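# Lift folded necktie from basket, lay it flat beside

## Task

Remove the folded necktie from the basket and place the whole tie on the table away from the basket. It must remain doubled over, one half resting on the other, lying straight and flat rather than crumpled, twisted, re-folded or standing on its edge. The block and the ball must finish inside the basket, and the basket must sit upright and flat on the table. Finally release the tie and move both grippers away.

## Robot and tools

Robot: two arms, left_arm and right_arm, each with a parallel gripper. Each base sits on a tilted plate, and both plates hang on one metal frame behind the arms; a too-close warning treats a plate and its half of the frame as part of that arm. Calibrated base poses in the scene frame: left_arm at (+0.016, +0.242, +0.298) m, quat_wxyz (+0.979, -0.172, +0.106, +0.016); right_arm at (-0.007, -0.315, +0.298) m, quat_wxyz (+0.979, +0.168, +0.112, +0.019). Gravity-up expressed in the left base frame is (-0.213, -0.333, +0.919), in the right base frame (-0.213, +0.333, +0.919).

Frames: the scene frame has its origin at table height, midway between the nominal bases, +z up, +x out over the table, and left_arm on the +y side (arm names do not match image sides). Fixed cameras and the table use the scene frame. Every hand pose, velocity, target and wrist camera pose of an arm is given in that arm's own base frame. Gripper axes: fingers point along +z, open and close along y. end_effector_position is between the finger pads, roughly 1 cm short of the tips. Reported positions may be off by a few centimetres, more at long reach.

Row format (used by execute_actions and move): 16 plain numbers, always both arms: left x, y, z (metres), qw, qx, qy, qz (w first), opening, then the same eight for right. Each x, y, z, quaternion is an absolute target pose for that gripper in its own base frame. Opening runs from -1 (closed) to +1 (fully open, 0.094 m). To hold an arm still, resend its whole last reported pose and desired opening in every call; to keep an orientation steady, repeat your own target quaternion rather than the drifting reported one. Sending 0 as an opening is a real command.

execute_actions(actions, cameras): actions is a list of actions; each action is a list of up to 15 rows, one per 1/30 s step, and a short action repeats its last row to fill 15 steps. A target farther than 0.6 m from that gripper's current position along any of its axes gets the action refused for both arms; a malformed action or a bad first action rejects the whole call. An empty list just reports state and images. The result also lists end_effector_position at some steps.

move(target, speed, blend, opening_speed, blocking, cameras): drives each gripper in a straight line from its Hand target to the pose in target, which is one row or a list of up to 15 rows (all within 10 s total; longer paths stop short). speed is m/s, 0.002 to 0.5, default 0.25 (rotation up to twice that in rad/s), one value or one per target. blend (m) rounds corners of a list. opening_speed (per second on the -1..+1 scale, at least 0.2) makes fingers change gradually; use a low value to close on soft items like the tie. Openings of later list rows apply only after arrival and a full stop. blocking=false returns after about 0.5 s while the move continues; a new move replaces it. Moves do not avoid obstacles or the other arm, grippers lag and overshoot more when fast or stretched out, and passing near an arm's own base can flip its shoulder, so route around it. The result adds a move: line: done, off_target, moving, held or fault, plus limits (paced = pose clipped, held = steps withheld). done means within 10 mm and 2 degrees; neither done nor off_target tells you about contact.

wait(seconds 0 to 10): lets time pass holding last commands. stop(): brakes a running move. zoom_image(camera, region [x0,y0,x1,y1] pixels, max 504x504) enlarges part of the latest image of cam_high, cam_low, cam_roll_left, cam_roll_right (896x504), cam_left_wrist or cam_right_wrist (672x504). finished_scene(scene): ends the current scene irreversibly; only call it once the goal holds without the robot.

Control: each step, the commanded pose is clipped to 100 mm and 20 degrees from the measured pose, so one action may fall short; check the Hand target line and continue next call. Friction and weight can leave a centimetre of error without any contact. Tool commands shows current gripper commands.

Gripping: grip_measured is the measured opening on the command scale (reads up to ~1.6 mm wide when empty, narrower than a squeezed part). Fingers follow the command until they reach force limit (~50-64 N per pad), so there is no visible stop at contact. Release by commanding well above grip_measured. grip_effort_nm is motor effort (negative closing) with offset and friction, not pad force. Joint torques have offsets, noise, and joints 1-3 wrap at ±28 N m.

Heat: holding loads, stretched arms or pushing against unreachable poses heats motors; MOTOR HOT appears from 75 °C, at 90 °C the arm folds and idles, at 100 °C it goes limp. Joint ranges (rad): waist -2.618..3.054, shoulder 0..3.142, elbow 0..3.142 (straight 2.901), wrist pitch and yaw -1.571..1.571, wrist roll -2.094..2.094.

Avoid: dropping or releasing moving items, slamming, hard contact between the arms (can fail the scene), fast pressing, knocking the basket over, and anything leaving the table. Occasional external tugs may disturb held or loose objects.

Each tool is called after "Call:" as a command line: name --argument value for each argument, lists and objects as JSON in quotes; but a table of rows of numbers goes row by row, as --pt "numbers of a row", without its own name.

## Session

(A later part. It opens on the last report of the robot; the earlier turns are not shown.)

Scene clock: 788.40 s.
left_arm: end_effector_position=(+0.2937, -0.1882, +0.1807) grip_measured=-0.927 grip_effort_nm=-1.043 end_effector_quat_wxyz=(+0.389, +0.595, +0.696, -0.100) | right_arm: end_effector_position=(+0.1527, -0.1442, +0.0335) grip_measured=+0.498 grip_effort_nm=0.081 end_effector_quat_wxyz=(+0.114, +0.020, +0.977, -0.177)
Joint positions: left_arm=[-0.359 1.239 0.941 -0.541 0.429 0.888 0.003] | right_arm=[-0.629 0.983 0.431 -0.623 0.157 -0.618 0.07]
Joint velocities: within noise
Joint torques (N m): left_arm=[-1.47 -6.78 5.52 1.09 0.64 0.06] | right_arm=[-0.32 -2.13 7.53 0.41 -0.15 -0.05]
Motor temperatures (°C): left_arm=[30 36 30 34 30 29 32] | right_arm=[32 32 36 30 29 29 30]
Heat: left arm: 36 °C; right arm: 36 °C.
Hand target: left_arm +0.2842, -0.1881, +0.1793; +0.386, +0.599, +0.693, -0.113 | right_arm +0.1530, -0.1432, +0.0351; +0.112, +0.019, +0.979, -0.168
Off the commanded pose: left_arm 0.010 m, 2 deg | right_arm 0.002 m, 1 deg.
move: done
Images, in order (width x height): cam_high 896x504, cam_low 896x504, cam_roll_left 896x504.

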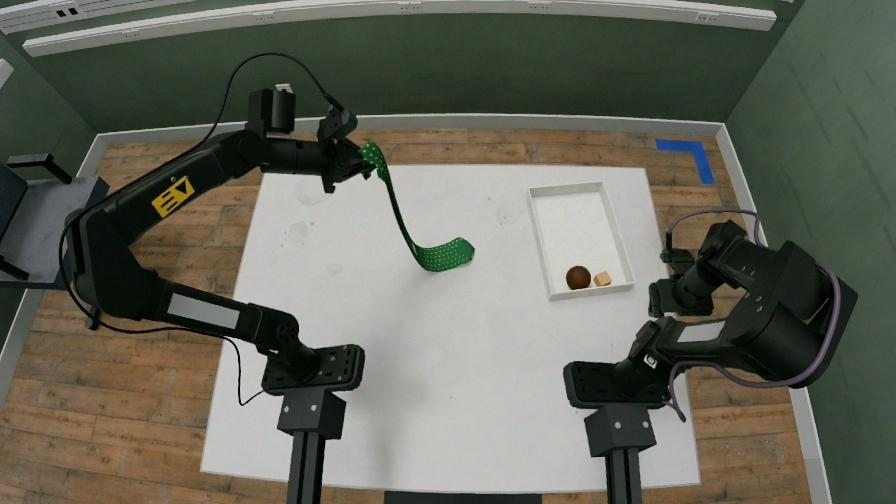

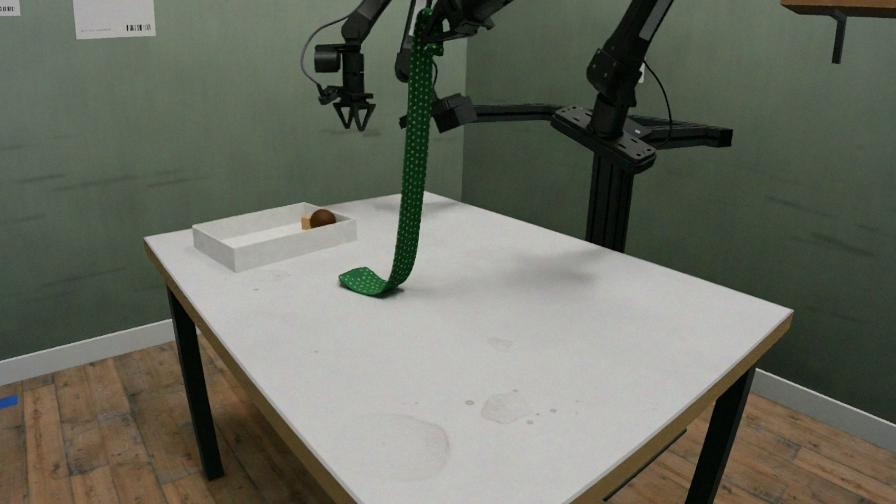

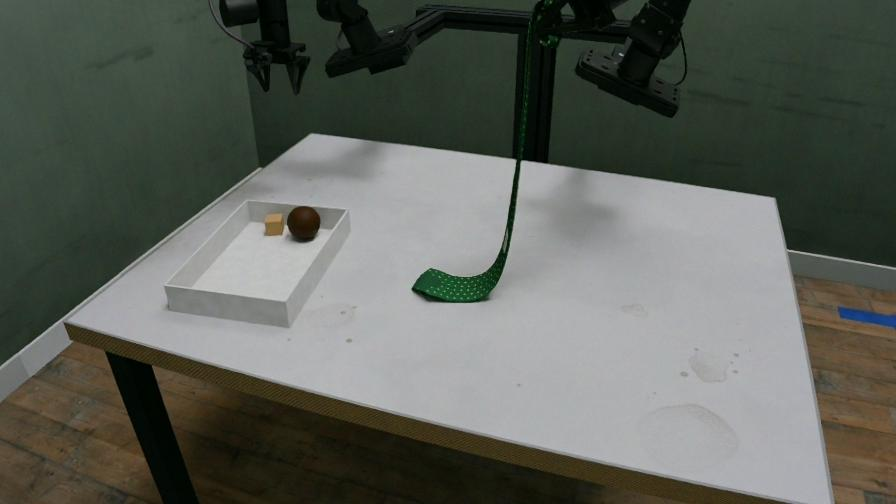

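Call:
move --pt "0.2760 -0.0008 0.0877 0.3862 0.5986 0.6925 -0.1127 -1 0.1530 -0.1432 0.0351 0.112 0.019 0.979 -0.168 0.5" --pt "0.2736 0.1285 0.0143 0.2924 0.6082 0.7371 -0.0335 -1 0.1530 -0.1432 0.0351 0.112 0.019 0.979 -0.168 0.5" --speed 0.1 --blend 0.03 --cameras '["cam_high","cam_low","cam_roll_left"]'

Scene clock: 843.73 s.
left_arm: end_effector_position=(+0.2691, +0.1230, +0.0153) grip_measured=-0.927 grip_effort_nm=-1.043 end_effector_quat_wxyz=(+0.280, +0.592, +0.755, -0.031) | right_arm: end_effector_position=(+0.1527, -0.1442, +0.0335) grip_measured=+0.498 grip_effort_nm=0.076 end_effector_quat_wxyz=(+0.114, +0.020, +0.977, -0.177)
Joint positions: left_arm=[0.757 1.75 0.908 -0.704 0.571 2.079 0.003] | right_arm=[-0.629 0.983 0.431 -0.623 0.157 -0.618 0.07]
Joint velocities: within noise
Joint torques (N m): left_arm=[-0.47 -7.1 4.62 -0.11 0.4 0.1] | right_arm=[-0.32 -2.13 7.51 0.4 -0.15 -0.05]
Motor temperatures (°C): left_arm=[29 34 29 33 30 29 32] | right_arm=[31 32 36 30 29 29 30]
Heat: left arm: 34 °C; right arm: 36 °C.
Hand target: left_arm +0.2738, +0.1282, +0.0144; +0.283, +0.594, +0.753, -0.026 | right_arm +0.1530, -0.1432, +0.0351; +0.112, +0.019, +0.979, -0.168
Off the commanded pose: left_arm 0.007 m, 3 deg | right_arm 0.002 m, 1 deg.
joint sent to its limit (left arm) — joint 6 (wrist roll), upper limit. The joint targets are off in orientation, not in position.
move: off_target (left_arm)
Images, in order (width x height): cam_high 896x504, cam_low 896x504, cam_roll_left 896x504.

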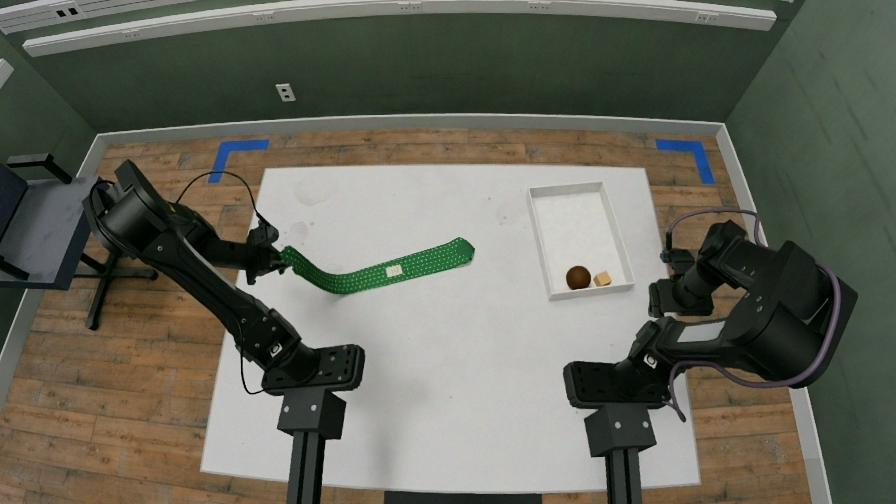

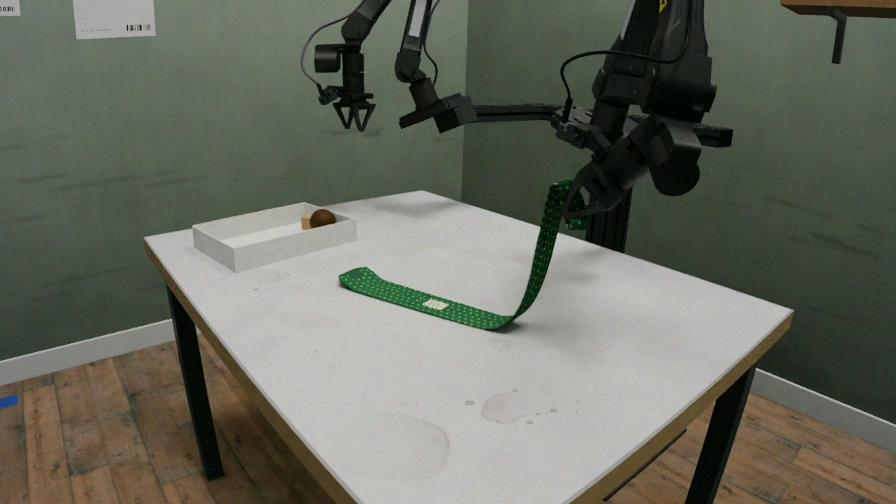

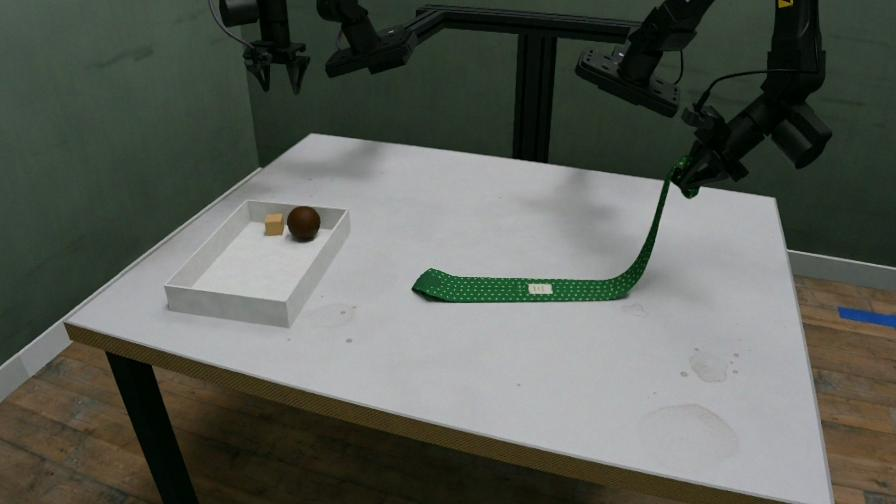

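Call:
zoom_image --camera "cam_high" --region '[380, 200, 520, 300]'

Call:
zoom_image --camera "cam_low" --region '[320, 240, 520, 340]'

Scaled by 3.600.

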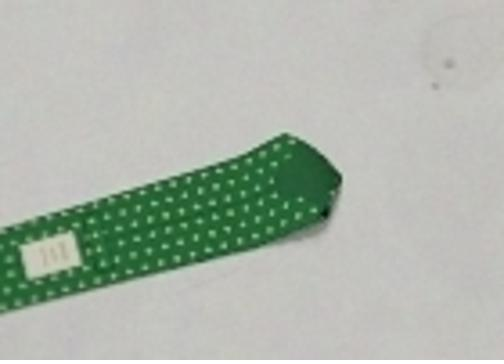

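Scaled by 2.520.

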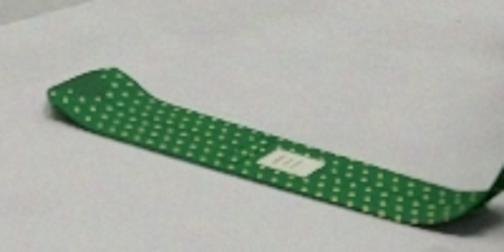

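Call:
move --pt "0.2736 0.1285 0.0143 0.283 0.594 0.753 -0.026 -1 0.3113 0.1564 0.0175 -0.0701 -0.7808 0.5909 -0.1894 0.6" --pt "0.2736 0.1285 0.0143 0.283 0.594 0.753 -0.026 -1 0.4249 0.2456 -0.0973 -0.0701 -0.7808 0.5909 -0.1894 0.6" --speed 0.25 --blend 0.04 --cameras '["cam_high","cam_low","cam_right_wrist"]'

Scene clock: 872.93 s.
left_arm: end_effector_position=(+0.2690, +0.1232, +0.0152) grip_measured=-0.927 grip_effort_nm=-1.048 end_effector_quat_wxyz=(+0.280, +0.592, +0.755, -0.031) | right_arm: end_effector_position=(+0.4326, +0.2416, -0.0883) grip_measured=+0.598 grip_effort_nm=0.076 end_effector_quat_wxyz=(+0.055, +0.774, -0.602, +0.190)
Joint positions: left_arm=[0.757 1.75 0.908 -0.704 0.57 2.08 0.003] | right_arm=[0.647 2.683 2.082 -0.976 0.399 -1.171 0.075]
Joint velocities: within noise
Joint torques (N m): left_arm=[-0.34 -7.12 4.63 -0.08 0.37 0.1] | right_arm=[6.69 -10.09 8.57 0.34 0.07 0]
Motor temperatures (°C): left_arm=[29 34 29 32 30 29 32] | right_arm=[32 32 36 30 29 29 30]
Heat: left arm: 34 °C; right arm: 36 °C.
Hand target: left_arm +0.2734, +0.1285, +0.0143; +0.283, +0.593, +0.753, -0.026 | right_arm +0.4248, +0.2454, -0.0971; +0.069, +0.781, -0.591, +0.190
Off the commanded pose: left_arm 0.007 m, 1 deg | right_arm 0.012 m, 2 deg.
joint sent to its limit (left arm) — joint 6 (wrist roll), upper limit. The joint targets still meet the commanded pose.
move: off_target (right_arm)
Images, in order (width x height): cam_high 896x504, cam_low 896x504, cam_right_wrist 672x504.

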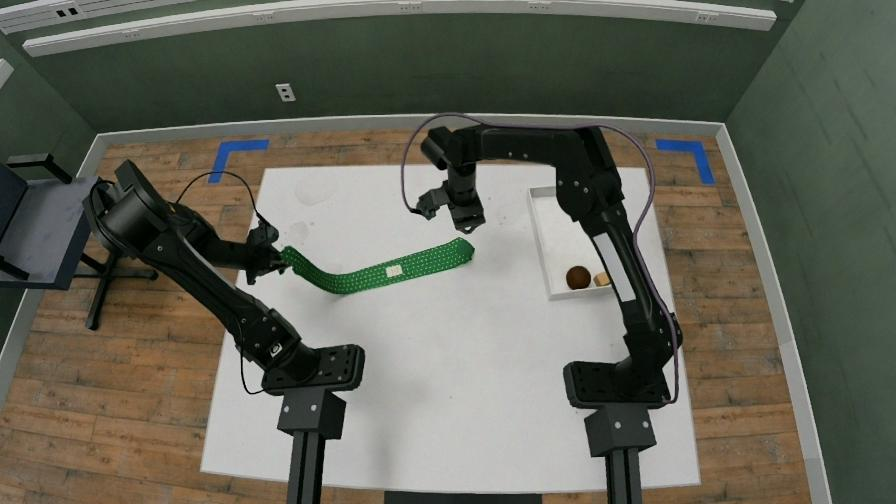

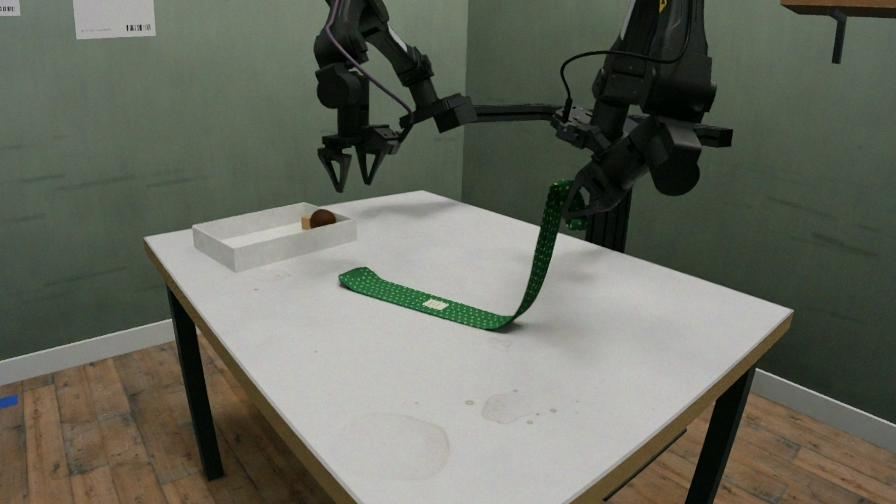

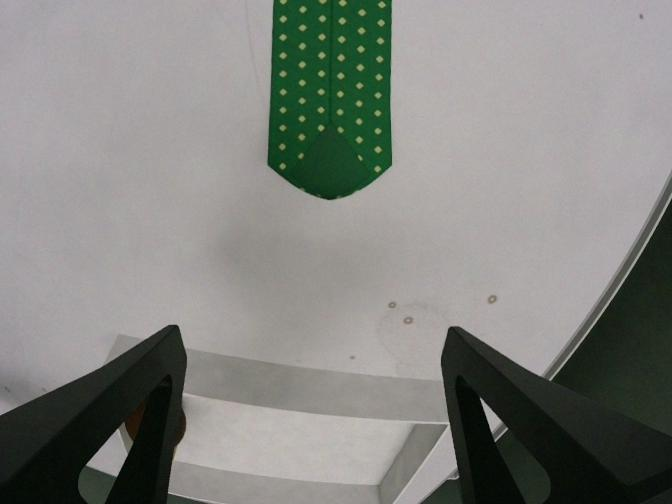

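Call:
move --target '[0.2736,0.1285,0.0143,0.283,0.594,0.753,-0.026,-1,0.4651,0.2089,-0.2379,0.0701,0.7808,-0.5909,0.1894,0.7]' --speed 0.15 --cameras '["cam_high","cam_right_wrist"]'

Scene clock: 882.87 s.
left_arm: end_effector_position=(+0.2690, +0.1232, +0.0152) grip_measured=-0.927 grip_effort_nm=-1.043 end_effector_quat_wxyz=(+0.280, +0.592, +0.755, -0.031) | right_arm: end_effector_position=(+0.4668, +0.2147, -0.2292) grip_measured=+0.698 grip_effort_nm=0.081 end_effector_quat_wxyz=(+0.060, +0.780, -0.593, +0.190)
Joint positions: left_arm=[0.757 1.75 0.908 -0.704 0.57 2.08 0.003] | right_arm=[0.565 3.11 2.365 -0.805 0.4 -1.281 0.08]
Joint velocities: within noise
Joint torques (N m): left_arm=[-0.36 -7.12 4.59 -0.08 0.36 0.1] | right_arm=[5.22 -10.86 7.73 0.5 0.08 -0.06]
Motor temperatures (°C): left_arm=[29 34 29 31 30 29 32] | right_arm=[32 34 36 30 29 29 30]
Heat: left arm: 34 °C; right arm: 36 °C.
Hand target: left_arm +0.2734, +0.1285, +0.0143; +0.283, +0.593, +0.753, -0.026 | right_arm +0.4648, +0.2089, -0.2378; +0.069, +0.781, -0.591, +0.190
Off the commanded pose: left_arm 0.007 m, 1 deg | right_arm 0.011 m, 1 deg.
joint sent to its limit (left arm) — joint 6 (wrist roll), upper limit. The joint targets still meet the commanded pose.
joint sent to its limit (right arm) — joint 2 (shoulder), upper limit. The joint targets still meet the commanded pose.
move: off_target (right_arm)
Images, in order (width x height): cam_high 896x504, cam_right_wrist 672x504.

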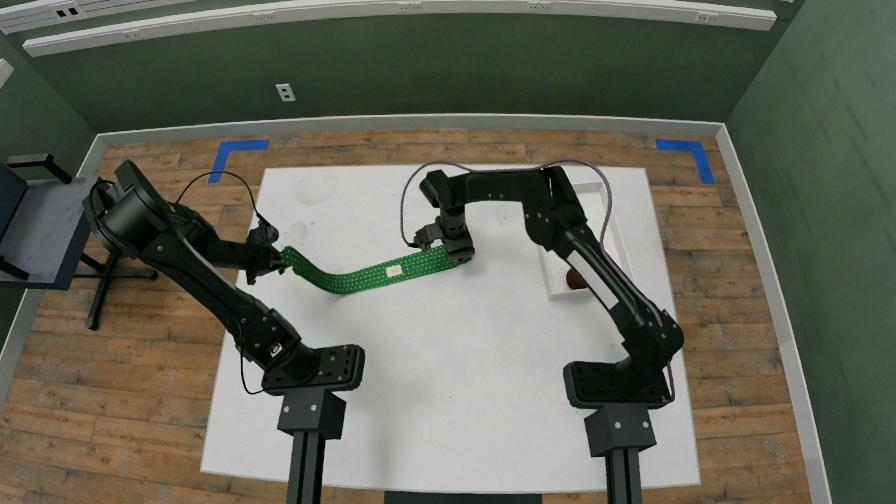

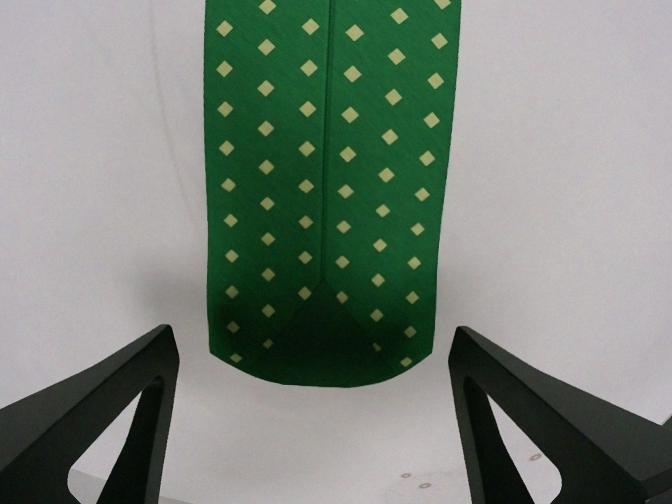

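Call:
move --target '[0.2736,0.1285,0.0143,0.283,0.594,0.753,-0.026,-1,0.4758,0.1878,-0.2736,0.0701,0.7808,-0.5909,0.1894,0.7]' --speed 0.08 --cameras '["cam_low","cam_right_wrist"]'

Scene clock: 890.53 s.
left_arm: end_effector_position=(+0.2690, +0.1232, +0.0152) grip_measured=-0.927 grip_effort_nm=-1.053 end_effector_quat_wxyz=(+0.280, +0.592, +0.755, -0.031) | right_arm: end_effector_position=(+0.4854, +0.1943, -0.2544) grip_measured=+0.698 grip_effort_nm=0.081 end_effector_quat_wxyz=(+0.023, +0.782, -0.587, +0.208)
Joint positions: left_arm=[0.757 1.75 0.908 -0.704 0.57 2.08 0.003] | right_arm=[0.512 3.11 2.236 -0.564 0.4 -1.37 0.08]
Joint velocities: within noise
Joint torques (N m): left_arm=[-0.34 -7.09 4.6 -0.08 0.37 0.1] | right_arm=[5.08 -10.63 4.45 0.8 -0.17 -0.05]
Motor temperatures (°C): left_arm=[29 34 29 31 30 29 32] | right_arm=[32 35 36 30 29 29 30]
Heat: left arm: 34 °C; right arm: 36 °C.
Hand target: left_arm +0.2734, +0.1285, +0.0143; +0.283, +0.593, +0.753, -0.026 | right_arm +0.4742, +0.1871, -0.2715; +0.034, +0.786, -0.585, +0.195
Off the commanded pose: left_arm 0.007 m, 1 deg | right_arm 0.022 m, 6 deg.
joint sent to its limit (left arm) — joint 6 (wrist roll), upper limit. The joint targets still meet the commanded pose.
joint sent to its limit (right arm) — joint 2 (shoulder), upper limit. The joint targets are off in orientation, not in position.
move: off_target (right_arm)
Images, in order (width x height): cam_low 896x504, cam_right_wrist 672x504.

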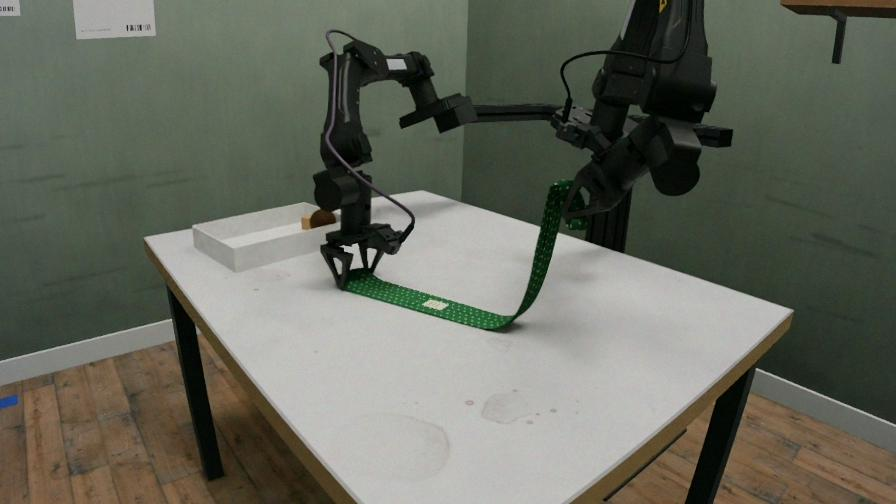

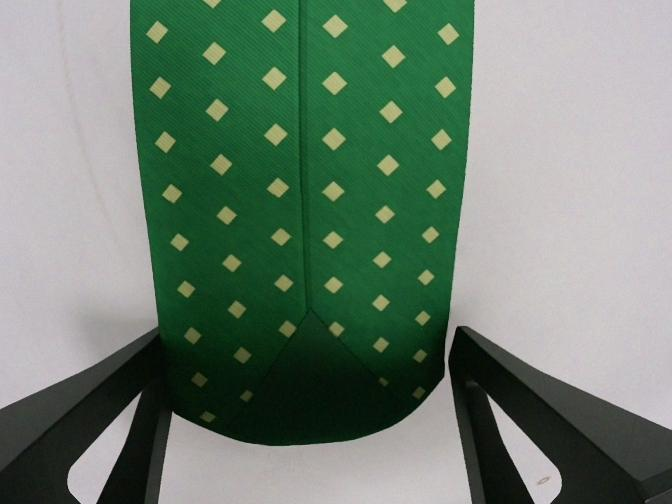

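Call:
move --target '[0.2736,0.1285,0.0143,0.283,0.594,0.753,-0.026,-1,0.4749,0.1821,-0.2869,0.0701,0.7808,-0.5909,0.1894,0.8]' --speed 0.05 --cameras '["cam_low","cam_right_wrist"]'

Scene clock: 904.30 s.
left_arm: end_effector_position=(+0.2690, +0.1232, +0.0152) grip_measured=-0.927 grip_effort_nm=-1.043 end_effector_quat_wxyz=(+0.280, +0.592, +0.755, -0.031) | right_arm: end_effector_position=(+0.4826, +0.1930, -0.2586) grip_measured=+0.798 grip_effort_nm=0.081 end_effector_quat_wxyz=(+0.022, +0.787, -0.581, +0.208)
Joint positions: left_arm=[0.757 1.75 0.908 -0.704 0.57 2.08 0.003] | right_arm=[0.512 3.104 2.202 -0.529 0.399 -1.387 0.084]
Joint velocities: within noise
Joint torques (N m): left_arm=[-0.35 -7.1 4.56 -0.08 0.37 0.09] | right_arm=[4.37 -10.13 2.76 1.16 -0.25 -0.04]
Motor temperatures (°C): left_arm=[29 34 29 31 30 29 32] | right_arm=[32 37 35 30 29 29 30]
Heat: left arm: 34 °C; right arm: 37 °C.
Hand target: left_arm +0.2734, +0.1285, +0.0143; +0.283, +0.593, +0.753, -0.026 | right_arm +0.4716, +0.1811, -0.2817; +0.027, +0.787, -0.584, +0.195
Off the commanded pose: left_arm 0.007 m, 1 deg | right_arm 0.031 m, 6 deg.
joint sent to its limit (left arm) — joint 6 (wrist roll), upper limit. The joint targets still meet the commanded pose.
joint sent to its limit (right arm) — joint 2 (shoulder), upper limit. The joint targets are off in position and orientation.
move: off_target (right_arm)
Images, in order (width x height): cam_low 896x504, cam_right_wrist 672x504.

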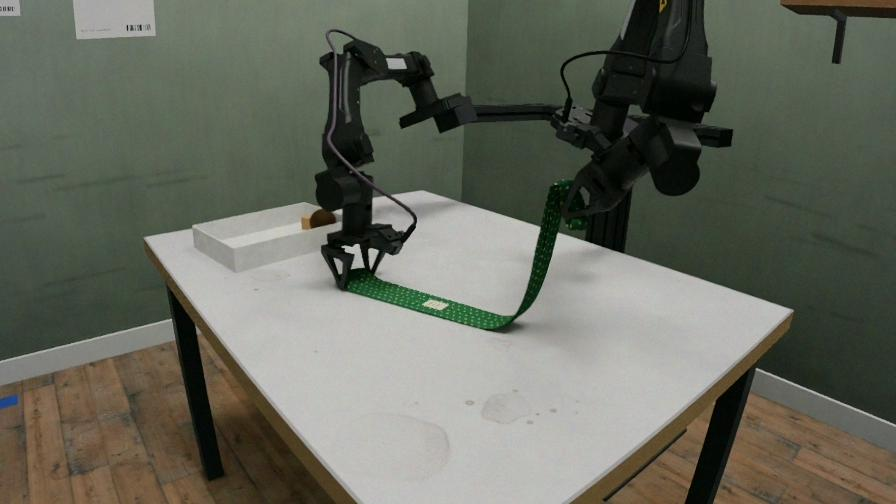

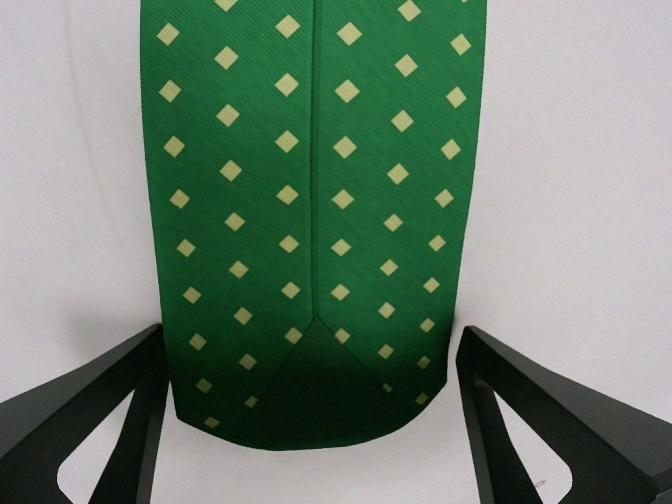

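Call:
move --target '[0.2736,0.1285,0.0143,0.283,0.594,0.753,-0.026,-1,0.4749,0.1821,-0.2869,0.0701,0.7808,-0.5909,0.1894,-1]' --speed 0.05 --opening_speed 0.7 --cameras '["cam_low","cam_right_wrist"]'

Scene clock: 919.70 s.
left_arm: end_effector_position=(+0.2690, +0.1232, +0.0152) grip_measured=-0.927 grip_effort_nm=-1.048 end_effector_quat_wxyz=(+0.280, +0.592, +0.755, -0.031) | right_arm: end_effector_position=(+0.4908, +0.1983, -0.2590) grip_measured=-0.933 grip_effort_nm=-1.013 end_effector_quat_wxyz=(-0.002, +0.784, -0.582, +0.215)
Joint positions: left_arm=[0.757 1.75 0.908 -0.704 0.57 2.08 0.003] | right_arm=[0.511 3.101 2.186 -0.466 0.391 -1.391 0.003]
Joint velocities: within noise
Joint torques (N m): left_arm=[-0.28 -7.09 4.6 -0.08 0.37 0.1] | right_arm=[4.34 -9.96 3.44 0.83 -0.2 -0.05]
Motor temperatures (°C): left_arm=[29 34 29 31 30 29 32] | right_arm=[32 37 35 30 29 29 30]
Heat: left arm: 34 °C; right arm: 37 °C.
Hand target: left_arm +0.2734, +0.1285, +0.0143; +0.283, +0.593, +0.753, -0.026 | right_arm +0.4725, +0.1815, -0.2831; +0.023, +0.788, -0.584, +0.196
Off the commanded pose: left_arm 0.007 m, 1 deg | right_arm 0.036 m, 9 deg.
joint sent to its limit (left arm) — joint 6 (wrist roll), upper limit. The joint targets still meet the commanded pose.
joint sent to its limit (right arm) — joint 2 (shoulder), upper limit. The joint targets are off in position and orientation.
move: off_target (right_arm)
Images, in order (width x height): cam_low 896x504, cam_right_wrist 672x504.

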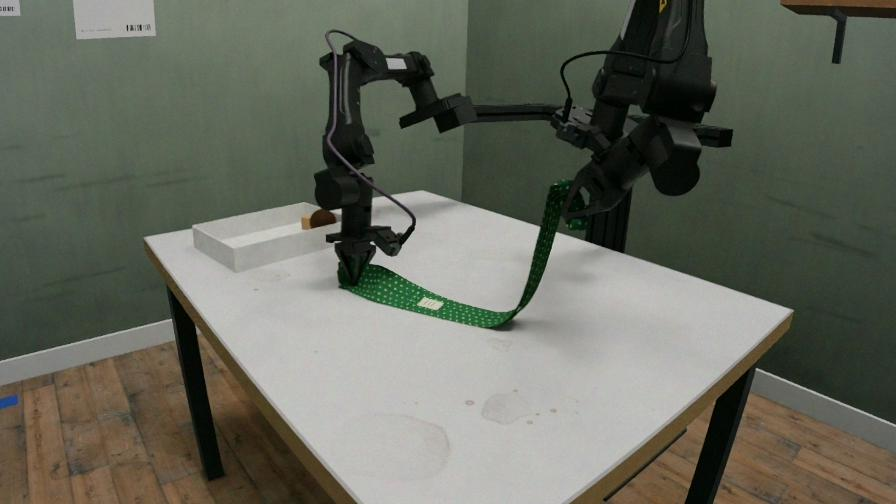

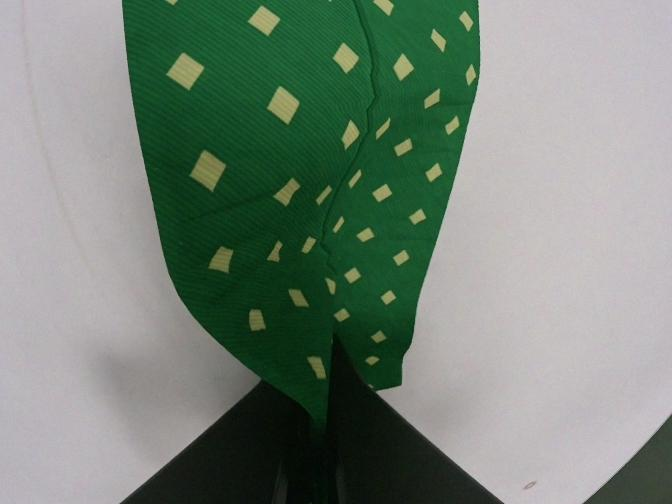

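Call:
move --pt "0.2736 0.1285 0.0143 0.283 0.594 0.753 -0.026 -1 0.4720 0.1849 -0.2167 0.0701 0.7808 -0.5909 0.1894 -1" --pt "0.3144 0.2168 -0.0421 0.2928 0.5420 0.7872 0.0177 -1 0.4708 0.1233 -0.2110 0.0701 0.7808 -0.5909 0.1894 -1" --speed 0.08 --cameras '["cam_high","cam_low","cam_roll_left","cam_right_wrist"]'

Scene clock: 947.83 s.
left_arm: end_effector_position=(+0.3101, +0.2129, -0.0399) grip_measured=-0.927 grip_effort_nm=-1.043 end_effector_quat_wxyz=(+0.285, +0.547, +0.787, +0.016) | right_arm: end_effector_position=(+0.4630, +0.1244, -0.2222) grip_measured=-0.935 grip_effort_nm=-1.053 end_effector_quat_wxyz=(+0.080, +0.783, -0.589, +0.182)
Joint positions: left_arm=[0.858 2.097 1.13 -0.499 0.57 2.042 0.003] | right_arm=[0.405 2.905 1.933 -0.555 0.398 -1.455 0.003]
Joint velocities: within noise
Joint torques (N m): left_arm=[-0.27 -8.87 3.93 0.04 0.47 -0.08] | right_arm=[4.67 -14.45 3.7 0.59 0.04 -0.06]
Motor temperatures (°C): left_arm=[29 34 29 31 30 29 32] | right_arm=[32 36 35 30 29 29 31]
Heat: left arm: 34 °C; right arm: 36 °C.
Hand target: left_arm +0.3143, +0.2167, -0.0420; +0.293, +0.542, +0.787, +0.018 | right_arm +0.4708, +0.1232, -0.2110; +0.070, +0.781, -0.591, +0.190
Off the commanded pose: left_arm 0.006 m, 1 deg | right_arm 0.014 m, 1 deg.
move: off_target (right_arm)
Images, in order (width x height): cam_high 896x504, cam_low 896x504, cam_roll_left 896x504, cam_right_wrist 672x504.

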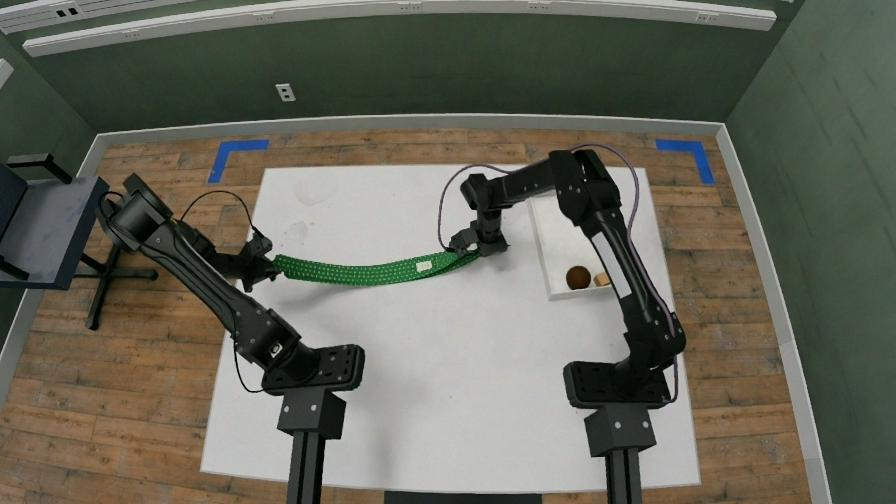

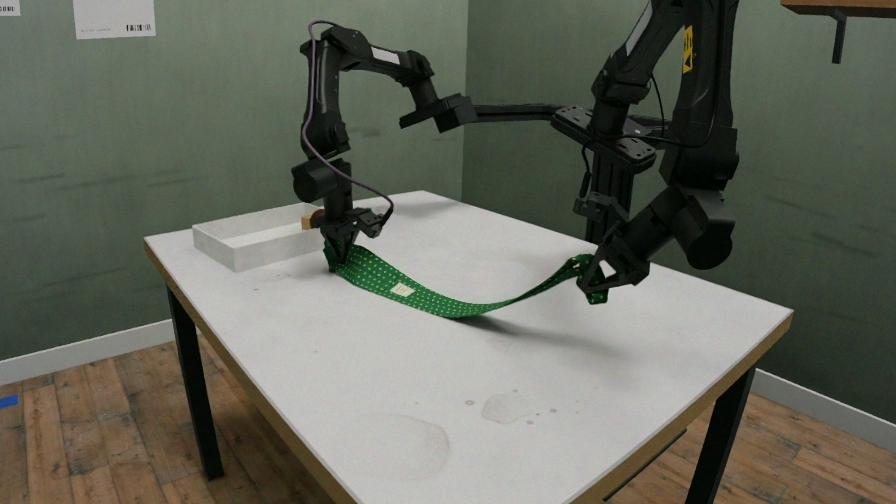

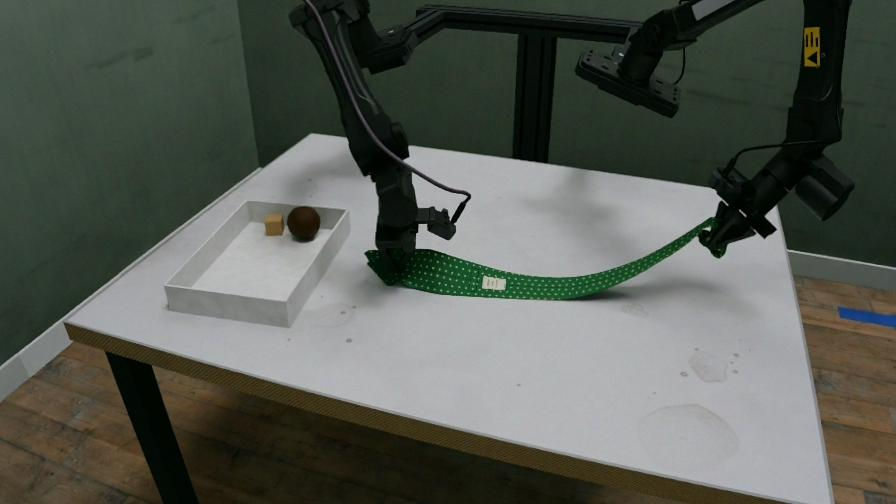

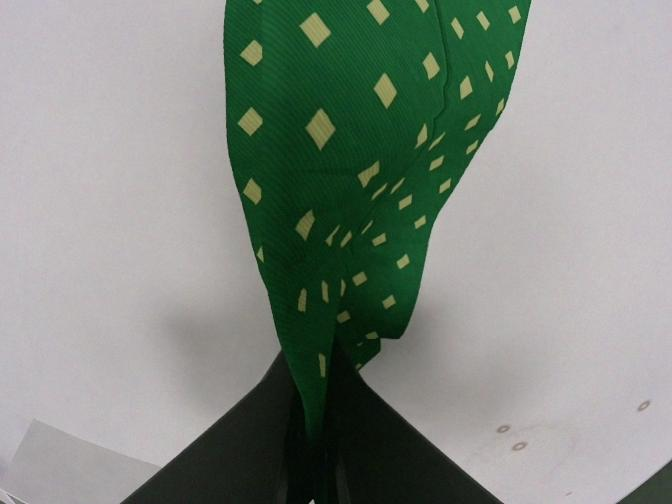

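Call:
move --target '[0.2931,0.2773,-0.1068,0.1515,0.5308,0.8261,0.1115,-1,0.4771,0.1035,-0.2209,0.0701,0.7808,-0.5909,0.1894,-1]' --speed 0.06

Scene clock: 958.57 s.
left_arm: end_effector_position=(+0.2985, +0.2769, -0.0974) grip_measured=-0.927 grip_effort_nm=-1.048 end_effector_quat_wxyz=(+0.156, +0.538, +0.821, +0.116) | right_arm: end_effector_position=(+0.4773, +0.1107, -0.2215) grip_measured=-0.935 grip_effort_nm=-1.062 end_effector_quat_wxyz=(+0.069, +0.783, -0.588, +0.190)
Joint positions: left_arm=[0.866 2.214 1.09 -0.169 0.278 1.987 0.003] | right_arm=[0.367 2.905 1.933 -0.509 0.398 -1.504 0.003]
Joint velocities: within noise
Joint torques (N m): left_arm=[0.1 -8.91 1.31 0.4 0.11 -0.08] | right_arm=[4.22 -12.72 3.41 0.62 0 -0.06]
Motor temperatures (°C): left_arm=[29 34 29 30 30 29 32] | right_arm=[32 36 35 30 29 29 31]
Heat: left arm: 34 °C; right arm: 36 °C.
Hand target: left_arm +0.2930, +0.2772, -0.1064; +0.152, +0.531, +0.826, +0.112 | right_arm +0.4771, +0.1035, -0.2209; +0.070, +0.781, -0.591, +0.189
Off the commanded pose: left_arm 0.011 m, 1 deg | right_arm 0.007 m, 0 deg.
move: off_target (left_arm)

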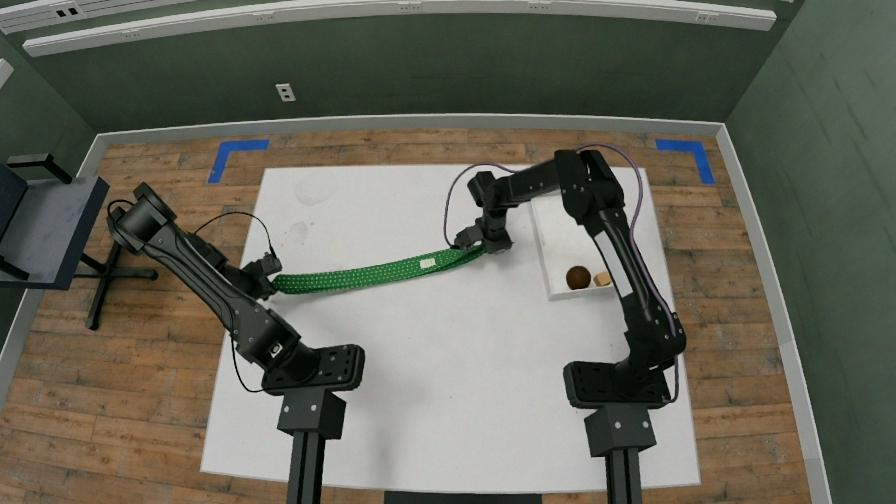

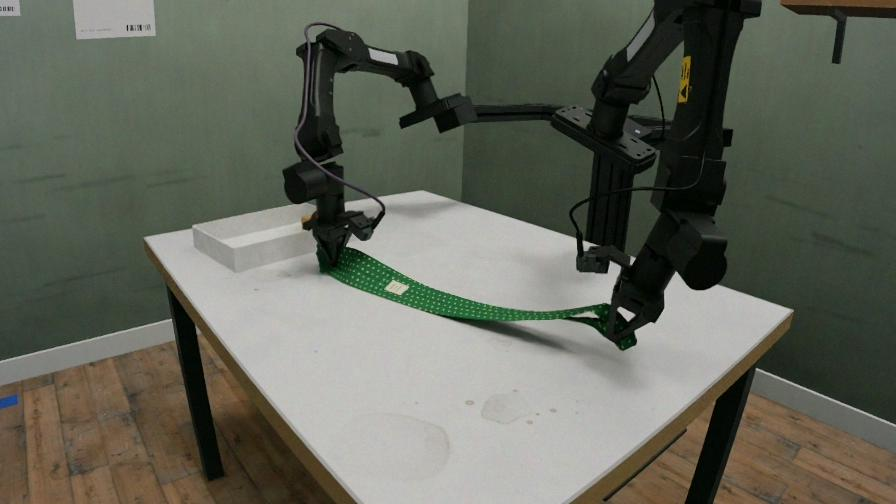

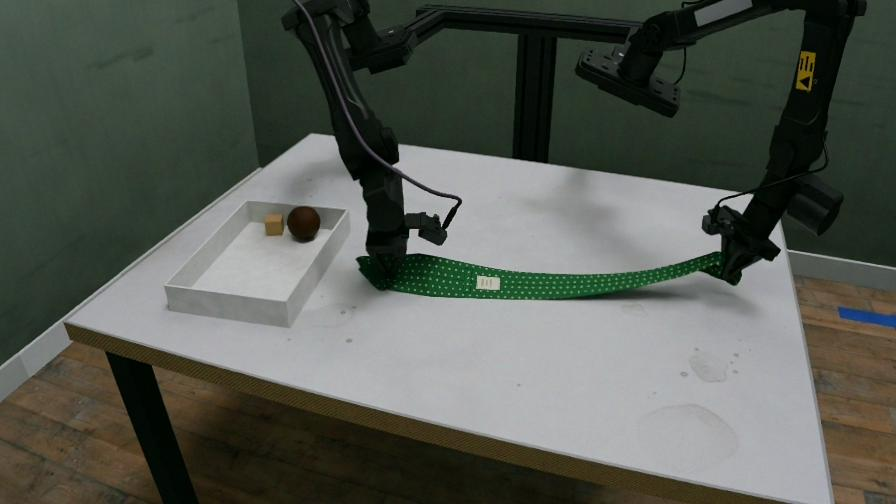

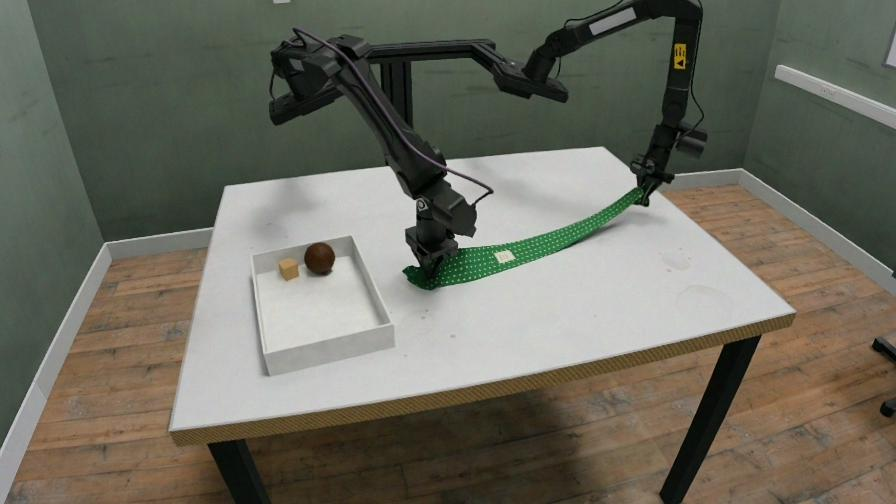

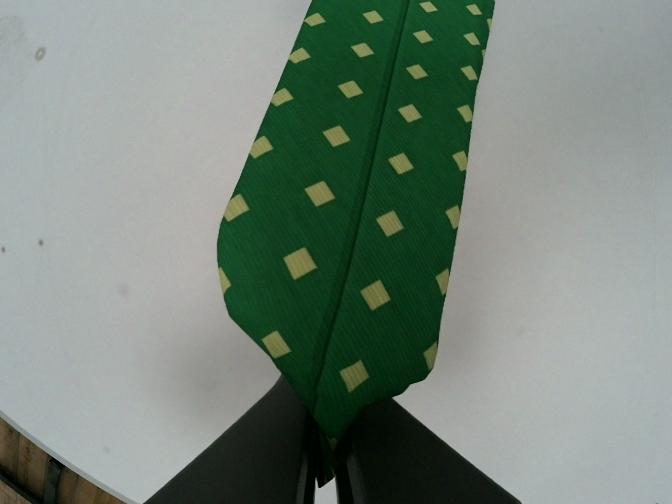

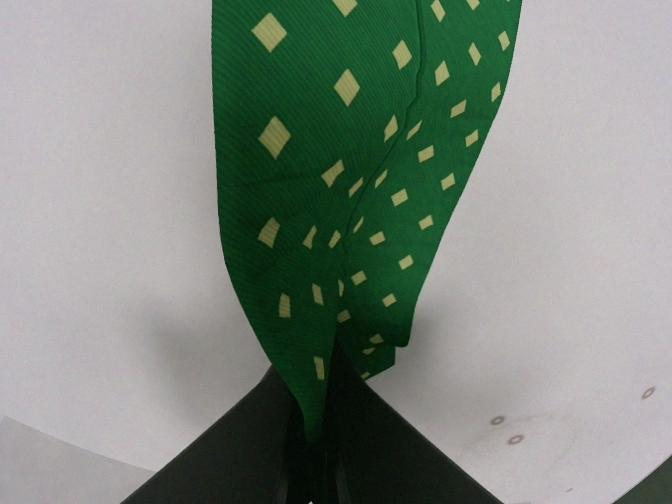

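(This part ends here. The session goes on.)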